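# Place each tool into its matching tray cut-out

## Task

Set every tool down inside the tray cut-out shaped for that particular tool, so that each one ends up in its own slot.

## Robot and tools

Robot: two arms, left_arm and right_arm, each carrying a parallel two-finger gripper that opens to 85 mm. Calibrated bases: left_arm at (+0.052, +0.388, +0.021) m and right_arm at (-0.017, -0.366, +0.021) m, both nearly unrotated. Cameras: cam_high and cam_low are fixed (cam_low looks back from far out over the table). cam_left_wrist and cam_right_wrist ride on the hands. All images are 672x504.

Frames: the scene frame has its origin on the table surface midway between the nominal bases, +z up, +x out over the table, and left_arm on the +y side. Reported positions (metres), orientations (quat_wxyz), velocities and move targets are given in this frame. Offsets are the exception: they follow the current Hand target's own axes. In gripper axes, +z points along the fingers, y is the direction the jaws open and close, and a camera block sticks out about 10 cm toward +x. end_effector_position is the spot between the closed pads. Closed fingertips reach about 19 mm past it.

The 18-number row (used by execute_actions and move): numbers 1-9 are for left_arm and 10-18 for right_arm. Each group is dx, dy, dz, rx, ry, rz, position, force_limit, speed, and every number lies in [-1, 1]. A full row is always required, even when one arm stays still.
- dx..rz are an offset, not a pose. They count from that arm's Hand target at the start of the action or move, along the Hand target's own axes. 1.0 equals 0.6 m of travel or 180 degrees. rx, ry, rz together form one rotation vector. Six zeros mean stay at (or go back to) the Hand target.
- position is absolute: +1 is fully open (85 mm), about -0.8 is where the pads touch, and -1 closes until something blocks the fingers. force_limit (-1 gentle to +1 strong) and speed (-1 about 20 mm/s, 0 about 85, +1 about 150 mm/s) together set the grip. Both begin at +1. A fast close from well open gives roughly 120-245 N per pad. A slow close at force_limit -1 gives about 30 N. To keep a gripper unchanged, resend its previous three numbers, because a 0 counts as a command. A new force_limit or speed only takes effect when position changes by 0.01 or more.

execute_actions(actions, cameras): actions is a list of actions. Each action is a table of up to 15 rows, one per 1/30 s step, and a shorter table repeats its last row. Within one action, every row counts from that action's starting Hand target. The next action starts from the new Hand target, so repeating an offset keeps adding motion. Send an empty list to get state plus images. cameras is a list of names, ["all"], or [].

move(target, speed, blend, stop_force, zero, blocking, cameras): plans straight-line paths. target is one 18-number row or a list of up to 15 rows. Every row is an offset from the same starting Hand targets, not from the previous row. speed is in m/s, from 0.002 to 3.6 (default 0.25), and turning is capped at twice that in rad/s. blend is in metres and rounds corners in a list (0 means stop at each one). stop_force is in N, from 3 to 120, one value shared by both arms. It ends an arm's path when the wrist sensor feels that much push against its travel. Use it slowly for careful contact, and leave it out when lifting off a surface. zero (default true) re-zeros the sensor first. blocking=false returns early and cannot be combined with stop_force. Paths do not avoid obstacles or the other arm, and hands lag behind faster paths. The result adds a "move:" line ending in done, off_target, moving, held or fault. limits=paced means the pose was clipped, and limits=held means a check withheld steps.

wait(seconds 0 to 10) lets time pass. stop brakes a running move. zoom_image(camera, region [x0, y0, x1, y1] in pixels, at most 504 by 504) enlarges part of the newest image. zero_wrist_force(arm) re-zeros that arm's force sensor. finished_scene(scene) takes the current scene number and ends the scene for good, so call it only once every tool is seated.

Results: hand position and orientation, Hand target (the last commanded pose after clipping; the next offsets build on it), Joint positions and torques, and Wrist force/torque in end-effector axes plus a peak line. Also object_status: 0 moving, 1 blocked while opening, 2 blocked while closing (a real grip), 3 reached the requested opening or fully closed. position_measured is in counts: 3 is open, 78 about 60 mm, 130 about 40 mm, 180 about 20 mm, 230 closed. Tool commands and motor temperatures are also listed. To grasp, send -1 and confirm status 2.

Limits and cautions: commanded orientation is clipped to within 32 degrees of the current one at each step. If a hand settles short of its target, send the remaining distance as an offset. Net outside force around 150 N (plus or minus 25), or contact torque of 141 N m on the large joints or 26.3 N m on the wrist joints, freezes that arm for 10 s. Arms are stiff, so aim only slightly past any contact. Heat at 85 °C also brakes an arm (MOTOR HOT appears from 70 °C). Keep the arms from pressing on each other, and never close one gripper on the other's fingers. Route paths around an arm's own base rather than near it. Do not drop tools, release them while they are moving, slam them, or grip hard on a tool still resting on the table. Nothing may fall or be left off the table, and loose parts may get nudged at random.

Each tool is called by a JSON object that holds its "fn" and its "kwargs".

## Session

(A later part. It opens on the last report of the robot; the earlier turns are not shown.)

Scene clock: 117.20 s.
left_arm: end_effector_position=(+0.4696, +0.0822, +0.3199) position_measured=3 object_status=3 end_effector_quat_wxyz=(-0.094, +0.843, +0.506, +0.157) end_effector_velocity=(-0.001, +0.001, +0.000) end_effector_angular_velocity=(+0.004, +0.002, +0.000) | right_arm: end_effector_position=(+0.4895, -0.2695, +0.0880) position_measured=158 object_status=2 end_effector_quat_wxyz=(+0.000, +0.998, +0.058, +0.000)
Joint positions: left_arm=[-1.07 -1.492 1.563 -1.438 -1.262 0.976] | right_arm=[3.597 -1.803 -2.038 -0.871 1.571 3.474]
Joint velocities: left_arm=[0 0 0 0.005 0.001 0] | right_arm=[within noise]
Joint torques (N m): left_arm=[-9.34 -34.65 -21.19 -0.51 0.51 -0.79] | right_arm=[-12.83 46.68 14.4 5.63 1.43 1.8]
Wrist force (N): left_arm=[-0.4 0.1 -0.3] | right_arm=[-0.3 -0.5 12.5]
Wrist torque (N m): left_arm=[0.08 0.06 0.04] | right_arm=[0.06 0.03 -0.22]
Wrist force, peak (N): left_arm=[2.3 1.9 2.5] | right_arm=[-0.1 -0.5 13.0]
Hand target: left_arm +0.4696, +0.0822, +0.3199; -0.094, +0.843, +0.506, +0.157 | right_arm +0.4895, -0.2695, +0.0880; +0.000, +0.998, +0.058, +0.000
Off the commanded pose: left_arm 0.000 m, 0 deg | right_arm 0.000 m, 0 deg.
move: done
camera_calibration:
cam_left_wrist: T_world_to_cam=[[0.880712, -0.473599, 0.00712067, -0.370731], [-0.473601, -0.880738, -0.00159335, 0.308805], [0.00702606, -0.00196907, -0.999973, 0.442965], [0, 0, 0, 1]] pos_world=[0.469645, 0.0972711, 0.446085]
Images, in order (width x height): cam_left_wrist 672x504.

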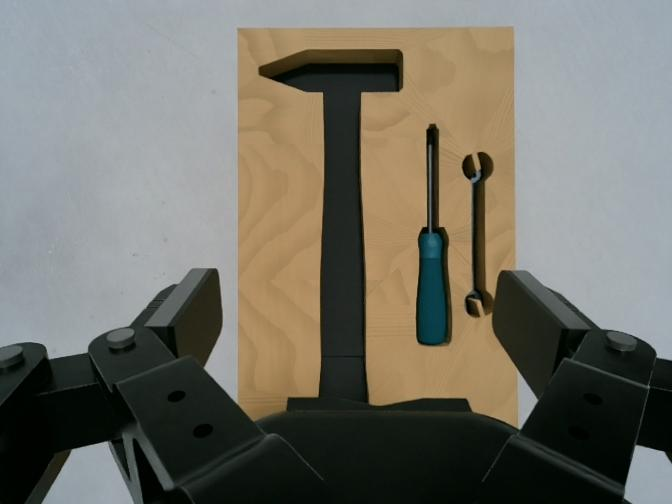

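{"fn": "move", "kwargs": {"target": [0.548,-0.316,0.211,0,0,0,1,-1,0,0,0,-0.045,0,0,0,-1,0,-1]}}

{"fn": "move", "kwargs": {"target": [0,0,0,0,0,0,1,-1,0,0.1715,-0.788,0,0,0,-0.307,-1,0,-1], "speed": 0.15, "cameras": ["cam_right_wrist","cam_high"]}}

{"fn": "zoom_image", "kwargs": {"camera": "cam_high", "region": [260, 120, 460, 350]}}

Scene clock: 127.33 s.
left_arm: end_effector_position=(+0.4682, +0.4822, +0.3203) position_measured=3 object_status=3 end_effector_quat_wxyz=(-0.094, +0.843, +0.506, +0.157) | right_arm: end_effector_position=(+0.4895, -0.2695, +0.1151) position_measured=158 object_status=2 end_effector_quat_wxyz=(+0.000, +0.998, +0.058, +0.000)
Joint positions: left_arm=[-0.349 -1.912 1.989 -1.708 -1.207 1.739] | right_arm=[3.597 -1.759 -2.007 -0.945 1.571 3.474]
Joint torques (N m): left_arm=[10.94 -17.16 -34.88 -2.75 3.15 2] | right_arm=[-12.25 26.13 23.3 6.32 1.47 0.99]
Wrist force (N): left_arm=[-0.6 0.0 -0.5] | right_arm=[0.1 -0.4 12.5]
Wrist torque (N m): left_arm=[0.06 0.06 0.13] | right_arm=[0.08 -0.04 -0.24]
Wrist force, peak (N): left_arm=[-3.6 1.7 -1.1] | right_arm=[-0.8 -0.6 13.7]
Hand target: left_arm +0.4682, +0.4823, +0.3204; -0.094, +0.843, +0.506, +0.157 | right_arm +0.4894, -0.2695, +0.1150; +0.000, +0.998, +0.058, +0.000
Off the commanded pose: left_arm 0.000 m, 0 deg | right_arm 0.000 m, 0 deg.
move: done

Scene clock: 131.07 s.
left_arm: end_effector_position=(+0.4682, +0.4823, +0.3204) position_measured=3 object_status=3 end_effector_quat_wxyz=(-0.094, +0.843, +0.506, +0.157) | right_arm: end_effector_position=(+0.5367, +0.2120, +0.1152) position_measured=158 object_status=2 end_effector_quat_wxyz=(+0.000, +0.858, +0.514, +0.000)
Joint positions: left_arm=[-0.349 -1.912 1.989 -1.708 -1.207 1.739] | right_arm=[4.122 -2.389 -1.016 -1.307 1.571 3.035]
Joint torques (N m): left_arm=[9.88 -17.29 -35.28 -5.17 3.3 2.52] | right_arm=[-12.65 68.09 38.72 5.72 1.59 0.98]
Wrist force (N): left_arm=[-0.5 0.0 -0.3] | right_arm=[-0.5 -0.5 12.3]
Wrist torque (N m): left_arm=[0.06 0.03 0.13] | right_arm=[0.04 0.01 -0.32]
Wrist force, peak (N): left_arm=[-0.5 0.1 -0.8] | right_arm=[-1.5 4.2 13.0]
Hand target: left_arm +0.4682, +0.4823, +0.3204; -0.094, +0.843, +0.506, +0.157 | right_arm +0.5368, +0.2120, +0.1152; +0.000, +0.858, +0.514, +0.000
Off the commanded pose: left_arm 0.000 m, 0 deg | right_arm 0.000 m, 0 deg.
move: done
camera_calibration:
cam_right_wrist: T_world_to_cam=[[0.888224, -0.459409, -0.0012594, -0.37509], [-0.429469, -0.831305, 0.352828, 0.384019], [-0.163139, -0.31285, -0.935687, 0.390916], [0, 0, 0, 1]] pos_world=[0.561862, 0.269215, 0.22981]
Images, in order (width x height): cam_high 672x504, cam_right_wrist 672x504.

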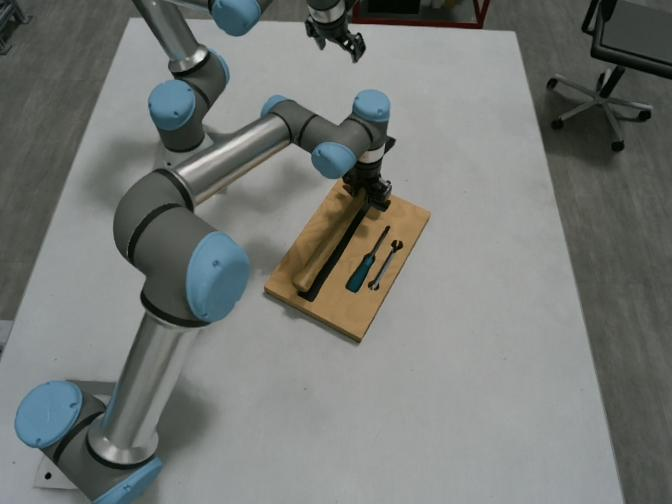

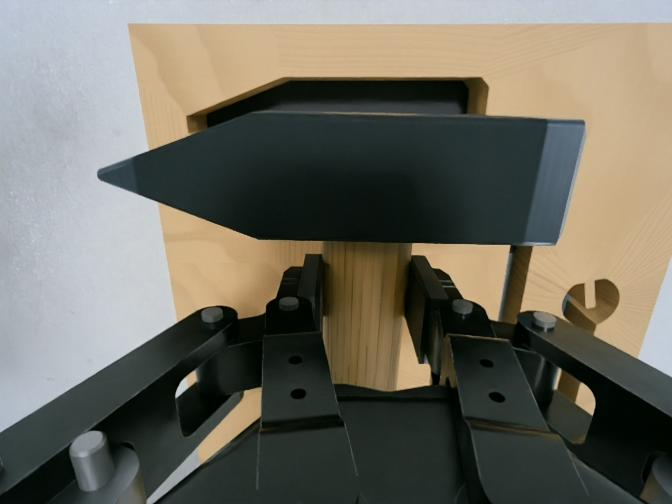

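Scaled by 2.191.

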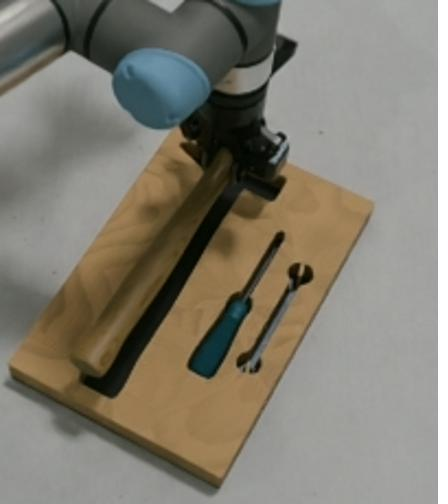

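{"fn": "move", "kwargs": {"target": [[0,0,0,0,0,0,1,-1,0,0.02,0.0067,0,0,0,0,-1,0,-1],[0,0,0,0,0,0,1,-1,0,0.02,0.0067,0.04,0,0,0,-1,0,-1]], "speed": 0.1, "cameras": ["cam_right_wrist","cam_high"]}}

{"fn": "zoom_image", "kwargs": {"camera": "cam_high", "region": [260, 120, 460, 350]}}

{"fn": "zoom_image", "kwargs": {"camera": "cam_right_wrist", "region": [80, 0, 580, 280]}}

Scene clock: 145.27 s.
left_arm: end_effector_position=(+0.4682, +0.4823, +0.3204) position_measured=3 object_status=3 end_effector_quat_wxyz=(-0.094, +0.843, +0.506, +0.157) | right_arm: end_effector_position=(+0.5460, +0.2207, +0.0911) position_measured=158 object_status=2 end_effector_quat_wxyz=(+0.000, +0.858, +0.514, +0.000)
Joint positions: left_arm=[-0.349 -1.912 1.989 -1.708 -1.207 1.739] | right_arm=[4.118 -2.442 -0.982 -1.288 1.571 3.031]
Joint torques (N m): left_arm=[10.12 -17.89 -34.23 -5.23 3.12 2.44] | right_arm=[1.18 80.21 46.56 2.47 1.57 0.59]
Wrist force (N): left_arm=[-0.3 -0.3 -0.5] | right_arm=[-0.2 -0.8 12.7]
Wrist torque (N m): left_arm=[0.01 0.02 0.14] | right_arm=[0.00 -0.07 -0.22]
Wrist force, peak (N): left_arm=[-0.7 -0.1 -0.6] | right_arm=[-0.6 -0.8 15.7]
Hand target: left_arm +0.4682, +0.4823, +0.3204; -0.094, +0.843, +0.506, +0.157 | right_arm +0.5460, +0.2207, +0.0912; +0.000, +0.858, +0.514, +0.000
Off the commanded pose: left_arm 0.000 m, 0 deg | right_arm 0.000 m, 0 deg.
move: done
camera_calibration:
cam_right_wrist: T_world_to_cam=[[0.888217, -0.459422, -0.00129925, -0.379368], [-0.429449, -0.831266, 0.352946, 0.403702], [-0.163231, -0.312935, -0.935643, 0.372671], [0, 0, 0, 1]] pos_world=[0.571162, 0.277915, 0.205709]
Images, in order (width x height): cam_high 672x504, cam_right_wrist 672x504.

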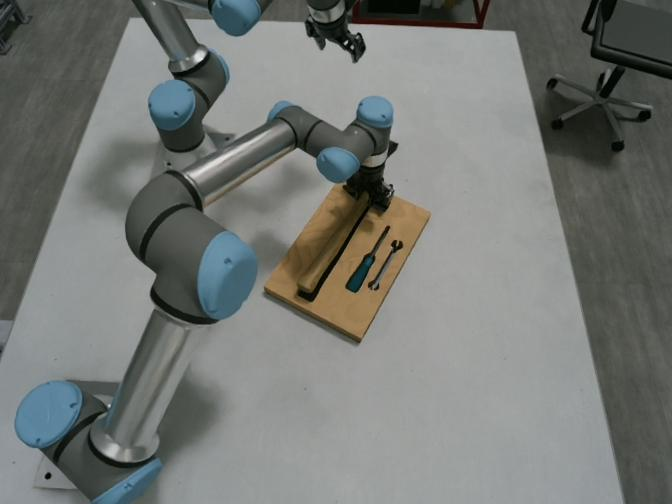

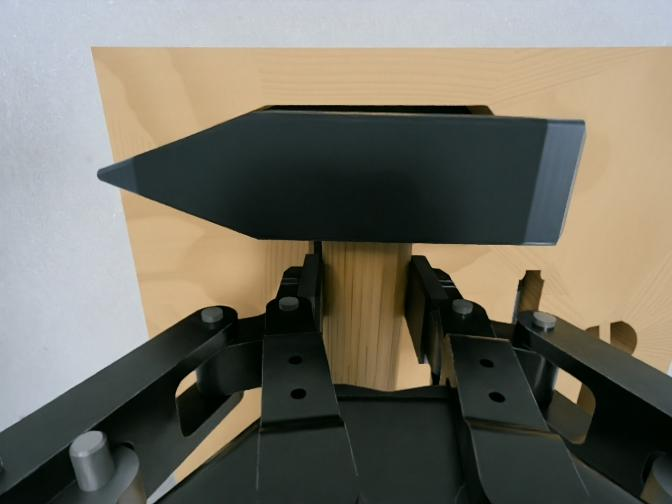

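Scaled by 2.191.

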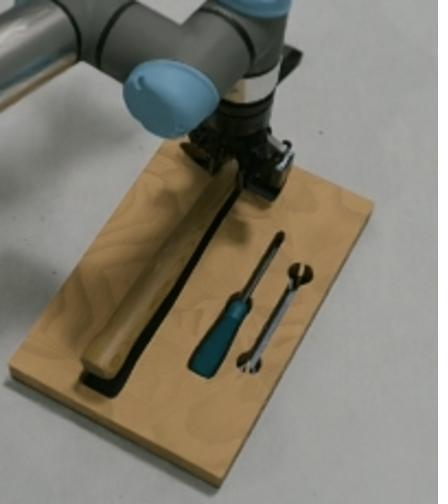

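Scaled by 1.008.

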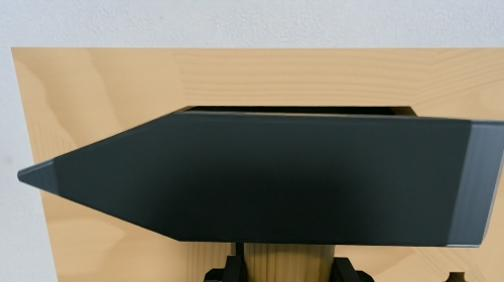

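{"fn": "move", "kwargs": {"target": [[0,0,0,0,0,0,1,-1,0,0,-0.0085,0,0,0,0,-1,0,-1],[0,0,0,0,0,0,1,-1,0,0,-0.0085,0.035,0,0,0,-1,0,-1]], "speed": 0.1, "cameras": ["cam_right_wrist","cam_high"]}}

{"fn": "zoom_image", "kwargs": {"camera": "cam_high", "region": [260, 120, 460, 350]}}

{"fn": "zoom_image", "kwargs": {"camera": "cam_right_wrist", "region": [80, 0, 580, 280]}}

Scene clock: 156.93 s.
left_arm: end_effector_position=(+0.4682, +0.4823, +0.3204) position_measured=3 object_status=3 end_effector_quat_wxyz=(-0.094, +0.843, +0.506, +0.157) | right_arm: end_effector_position=(+0.5414, +0.2232, +0.0701) position_measured=158 object_status=2 end_effector_quat_wxyz=(+0.000, +0.858, +0.514, +0.000)
Joint positions: left_arm=[-0.349 -1.912 1.989 -1.708 -1.207 1.739] | right_arm=[4.125 -2.456 -1.012 -1.244 1.571 3.038]
Joint torques (N m): left_arm=[11.26 -17.02 -35.45 -5.13 3.01 2.18] | right_arm=[-9.02 79.27 46.42 2.29 1.23 -2.33]
Wrist force (N): left_arm=[-0.5 0.1 -0.3] | right_arm=[-0.6 -0.5 12.7]
Wrist torque (N m): left_arm=[0.07 0.04 0.13] | right_arm=[0.04 -0.02 -0.34]
Wrist force, peak (N): left_arm=[-0.6 -0.1 -0.6] | right_arm=[-0.2 -0.5 15.5]
Hand target: left_arm +0.4682, +0.4823, +0.3204; -0.094, +0.843, +0.506, +0.157 | right_arm +0.5415, +0.2231, +0.0702; +0.000, +0.858, +0.514, +0.000
Off the commanded pose: left_arm 0.000 m, 0 deg | right_arm 0.000 m, 0 deg.
move: done
camera_calibration:
cam_right_wrist: T_world_to_cam=[[0.888217, -0.459422, -0.00129925, -0.374161], [-0.429449, -0.831266, 0.352946, 0.411216], [-0.163231, -0.312935, -0.935643, 0.353054], [0, 0, 0, 1]] pos_world=[0.566562, 0.280415, 0.184709]
Images, in order (width x height): cam_high 672x504, cam_right_wrist 672x504.

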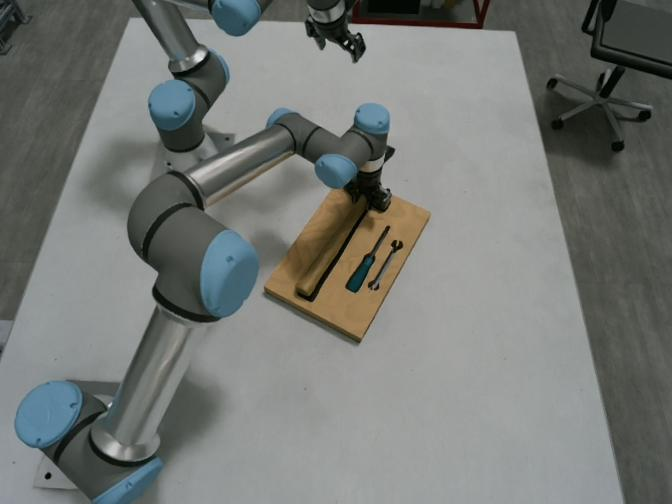

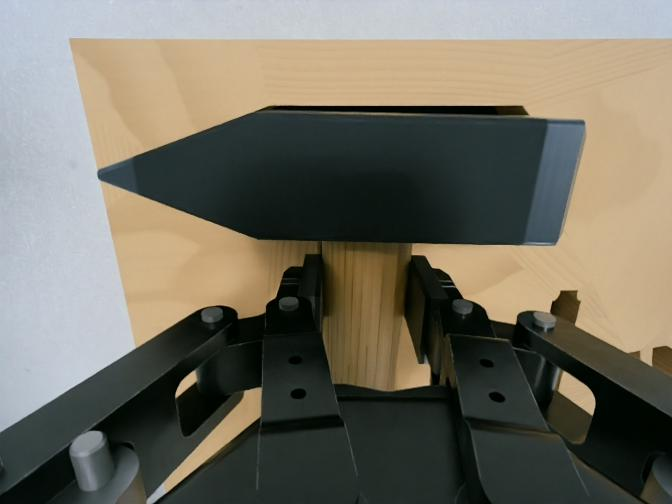

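Scaled by 2.191.

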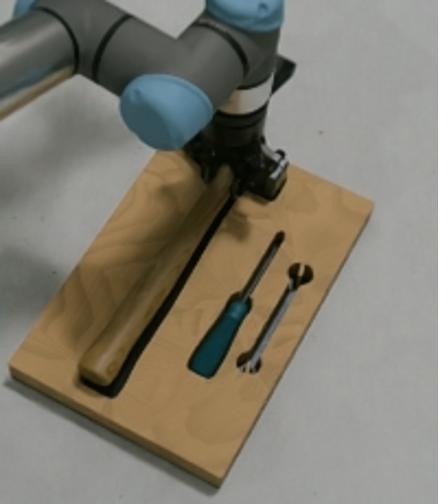

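Scaled by 1.008.

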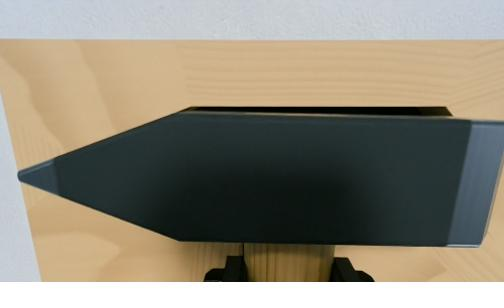

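{"fn": "move", "kwargs": {"target": [0,0,0,0,0,0,1,-1,0,0,0,0.05,0,0,0,-1,0,-1], "stop_force": 6, "speed": 0.006, "cameras": ["cam_right_wrist","cam_high"]}}

{"fn": "zoom_image", "kwargs": {"camera": "cam_high", "region": [260, 120, 460, 350]}}

{"fn": "zoom_image", "kwargs": {"camera": "cam_right_wrist", "region": [80, 0, 580, 280]}}

Scene clock: 167.07 s.
left_arm: end_effector_position=(+0.4682, +0.4823, +0.3204) position_measured=3 object_status=3 end_effector_quat_wxyz=(-0.094, +0.843, +0.506, +0.157) | right_arm: end_effector_position=(+0.5415, +0.2232, +0.0553) position_measured=158 object_status=2 end_effector_quat_wxyz=(+0.000, +0.858, +0.514, +0.000)
Joint positions: left_arm=[-0.349 -1.912 1.989 -1.708 -1.207 1.739] | right_arm=[4.125 -2.47 -1.026 -1.216 1.571 3.038]
Joint torques (N m): left_arm=[9.89 -17.5 -34.07 -5.01 2.9 2.14] | right_arm=[-11.8 71.25 40.47 0.72 -1.17 -2.39]
Wrist force (N): left_arm=[-0.6 -0.1 -0.4] | right_arm=[-0.8 -0.8 1.5]
Wrist torque (N m): left_arm=[0.04 0.06 0.13] | right_arm=[-0.13 0.06 -0.33]
Wrist force, peak (N): left_arm=[-0.8 -0.1 -0.4] | right_arm=[-0.4 -0.5 13.0]
Hand target: left_arm +0.4682, +0.4823, +0.3204; -0.094, +0.843, +0.506, +0.157 | right_arm +0.5415, +0.2232, +0.0553; +0.000, +0.858, +0.514, +0.000 (not the last commanded pose)
Off the commanded pose: left_arm 0.000 m, 0 deg | right_arm 0.015 m, 0 deg.
move: contact (right_arm)
camera_calibration:
cam_right_wrist: T_world_to_cam=[[0.888213, -0.459431, -0.00120396, -0.374327], [-0.429533, -0.831336, 0.352677, 0.416478], [-0.163032, -0.312735, -0.935744, 0.339135], [0, 0, 0, 1]] pos_world=[0.566662, 0.280316, 0.17001]
Images, in order (width x height): cam_high 672x504, cam_right_wrist 672x504.

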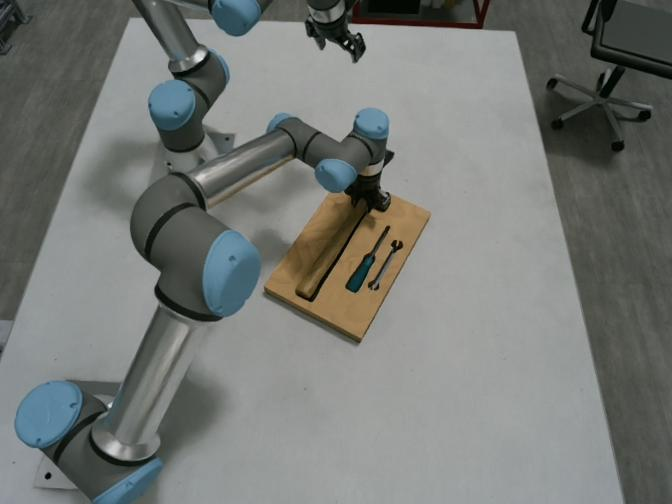

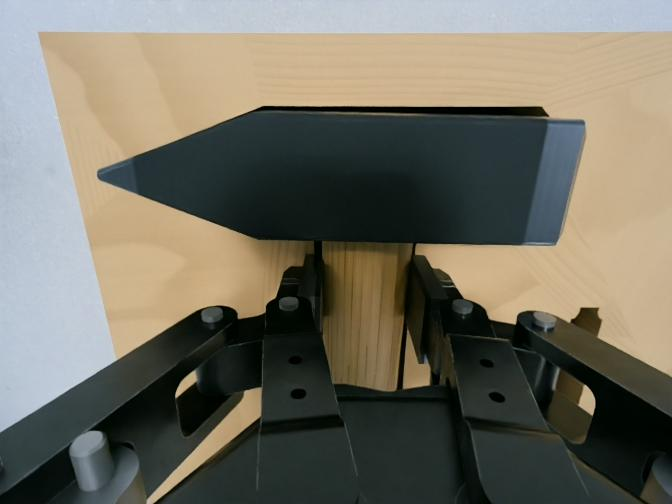

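Scaled by 2.191.

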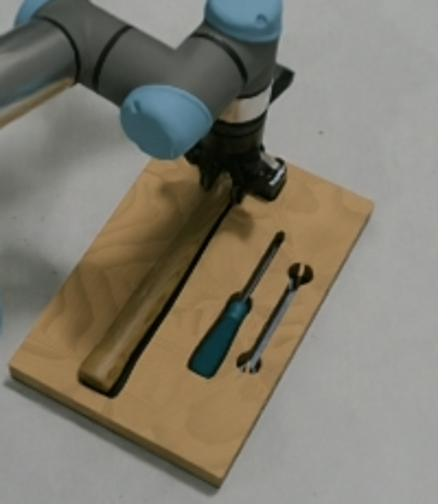

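Scaled by 1.008.

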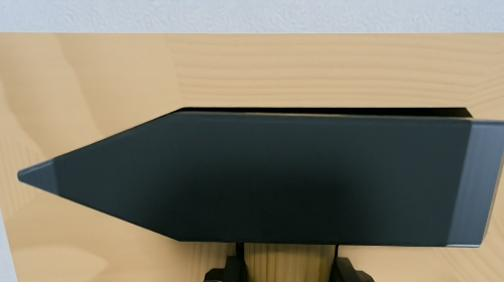

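{"fn": "move", "kwargs": {"target": [[0,0,0,0,0,0,1,-1,0,0,0,-0.0003,0,0,0,-1,0,-1],[0,0,0,0,0,0,1,-1,0,0,0,-0.0003,0,0,0,0.0,0,-1]], "cameras": ["cam_right_wrist"]}}

{"fn": "move", "kwargs": {"target": [0,0,0,0,0,0,1,-1,0,0,0,-0.2,0,0,0,0,0,-1], "cameras": ["cam_right_wrist","cam_high"]}}

{"fn": "zoom_image", "kwargs": {"camera": "cam_high", "region": [260, 120, 460, 350]}}

Scene clock: 176.80 s.
left_arm: end_effector_position=(+0.4682, +0.4823, +0.3204) position_measured=3 object_status=3 end_effector_quat_wxyz=(-0.094, +0.843, +0.506, +0.157) | right_arm: end_effector_position=(+0.5416, +0.2232, +0.0556) position_measured=128 object_status=0 end_effector_quat_wxyz=(+0.000, +0.858, +0.514, +0.000)
Joint positions: left_arm=[-0.349 -1.912 1.989 -1.708 -1.207 1.739] | right_arm=[4.125 -2.47 -1.026 -1.216 1.571 3.038]
Joint torques (N m): left_arm=[9.44 -17.38 -34.31 -4.92 3.06 2.01] | right_arm=[-9.72 48.98 19.99 4.12 1.06 -2.02]
Wrist force (N): left_arm=[-0.4 0.0 -0.6] | right_arm=[-0.5 -0.6 0.4]
Wrist torque (N m): left_arm=[0.06 0.03 0.13] | right_arm=[0.04 0.15 -0.34]
Wrist force, peak (N): left_arm=[-0.8 0.2 -0.3] | right_arm=[-0.3 -0.3 12.3]
Hand target: left_arm +0.4682, +0.4823, +0.3204; -0.094, +0.843, +0.506, +0.157 | right_arm +0.5415, +0.2232, +0.0555; +0.000, +0.858, +0.514, +0.000
Off the commanded pose: left_arm 0.000 m, 0 deg | right_arm 0.000 m, 0 deg.
move: done
camera_calibration:
cam_right_wrist: T_world_to_cam=[[0.888205, -0.459445, -0.00124718, -0.374265], [-0.429546, -0.831362, 0.3526, 0.416483], [-0.163037, -0.312645, -0.935773, 0.339429], [0, 0, 0, 1]] pos_world=[0.566662, 0.280416, 0.17031]
Images, in order (width x height): cam_right_wrist 672x504.

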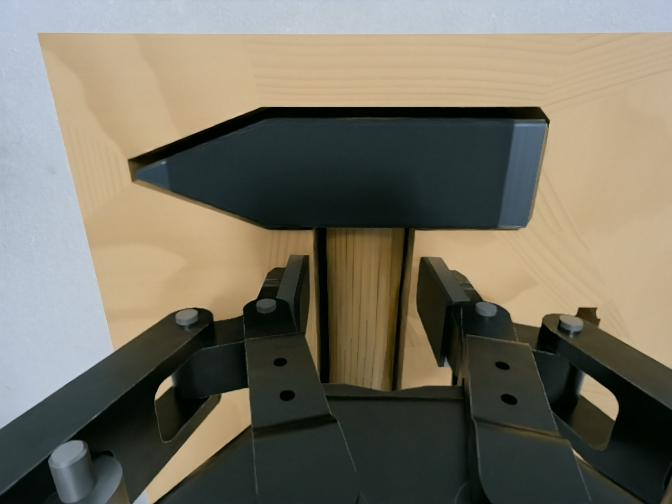

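Scene clock: 177.80 s.
left_arm: end_effector_position=(+0.4682, +0.4823, +0.3204) position_measured=3 object_status=3 end_effector_quat_wxyz=(-0.094, +0.843, +0.506, +0.157) | right_arm: end_effector_position=(+0.5416, +0.2231, +0.1755) position_measured=128 object_status=3 end_effector_quat_wxyz=(+0.000, +0.858, +0.514, +0.000)
Joint positions: left_arm=[-0.349 -1.912 1.989 -1.708 -1.207 1.739] | right_arm=[4.125 -2.39 -0.859 -1.463 1.571 3.038]
Joint torques (N m): left_arm=[9.17 -16.69 -35.2 -5.16 2.97 2.04] | right_arm=[0.11 60.6 23.38 1.91 0.71 -0.07]
Wrist force (N): left_arm=[-0.3 0.0 -0.3] | right_arm=[-0.7 -0.8 0.3]
Wrist torque (N m): left_arm=[0.05 0.02 0.13] | right_arm=[0.00 0.18 -0.32]
Wrist force, peak (N): left_arm=[-0.5 -0.1 -0.6] | right_arm=[-0.7 -0.5 3.7]
Hand target: left_arm +0.4682, +0.4823, +0.3204; -0.094, +0.843, +0.506, +0.157 | right_arm +0.5415, +0.2231, +0.1755; +0.000, +0.858, +0.514, +0.000
Off the commanded pose: left_arm 0.000 m, 0 deg | right_arm 0.000 m, 0 deg.
move: done
camera_calibration:
cam_right_wrist: T_world_to_cam=[[0.888227, -0.459403, -0.00112088, -0.374222], [-0.42954, -0.83135, 0.352637, 0.374141], [-0.162934, -0.312741, -0.935759, 0.451469], [0, 0, 0, 1]] pos_world=[0.566663, 0.280316, 0.290111]
Images, in order (width x height): cam_high 672x504, cam_right_wrist 672x504.

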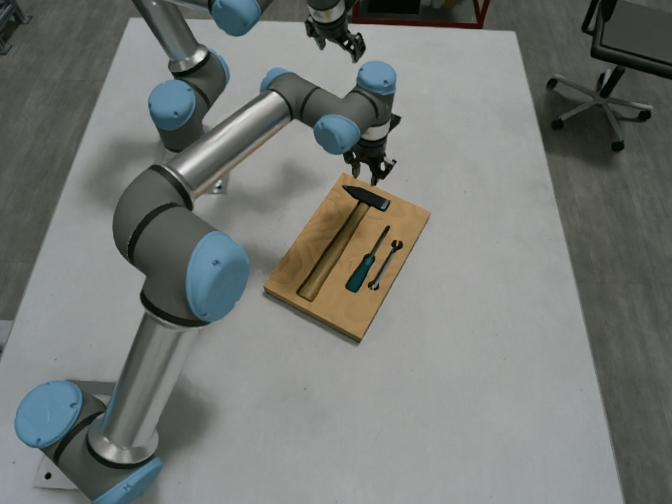

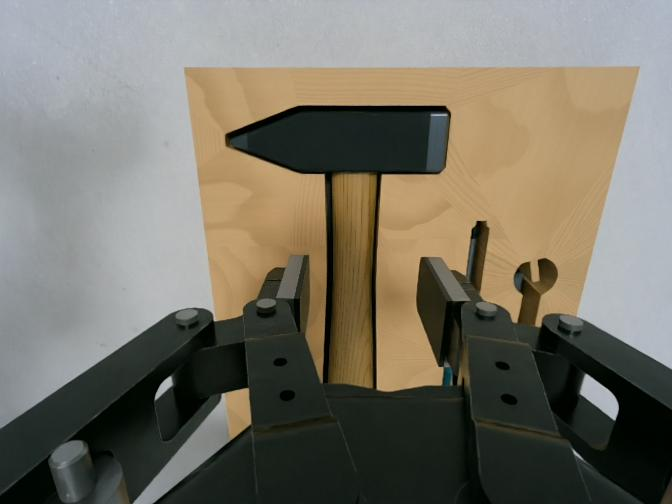

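Scaled by 2.191.

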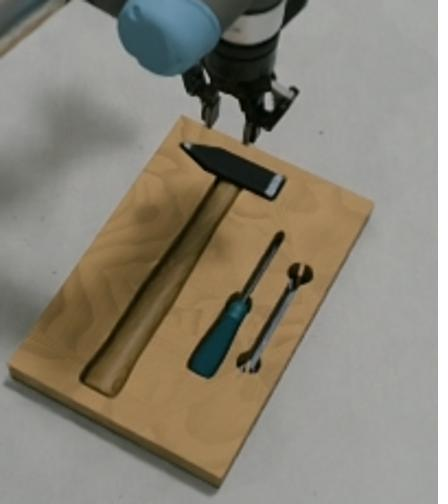

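{"fn": "finished_scene", "kwargs": {"scene": 2}}

The scene is finished: the task was done.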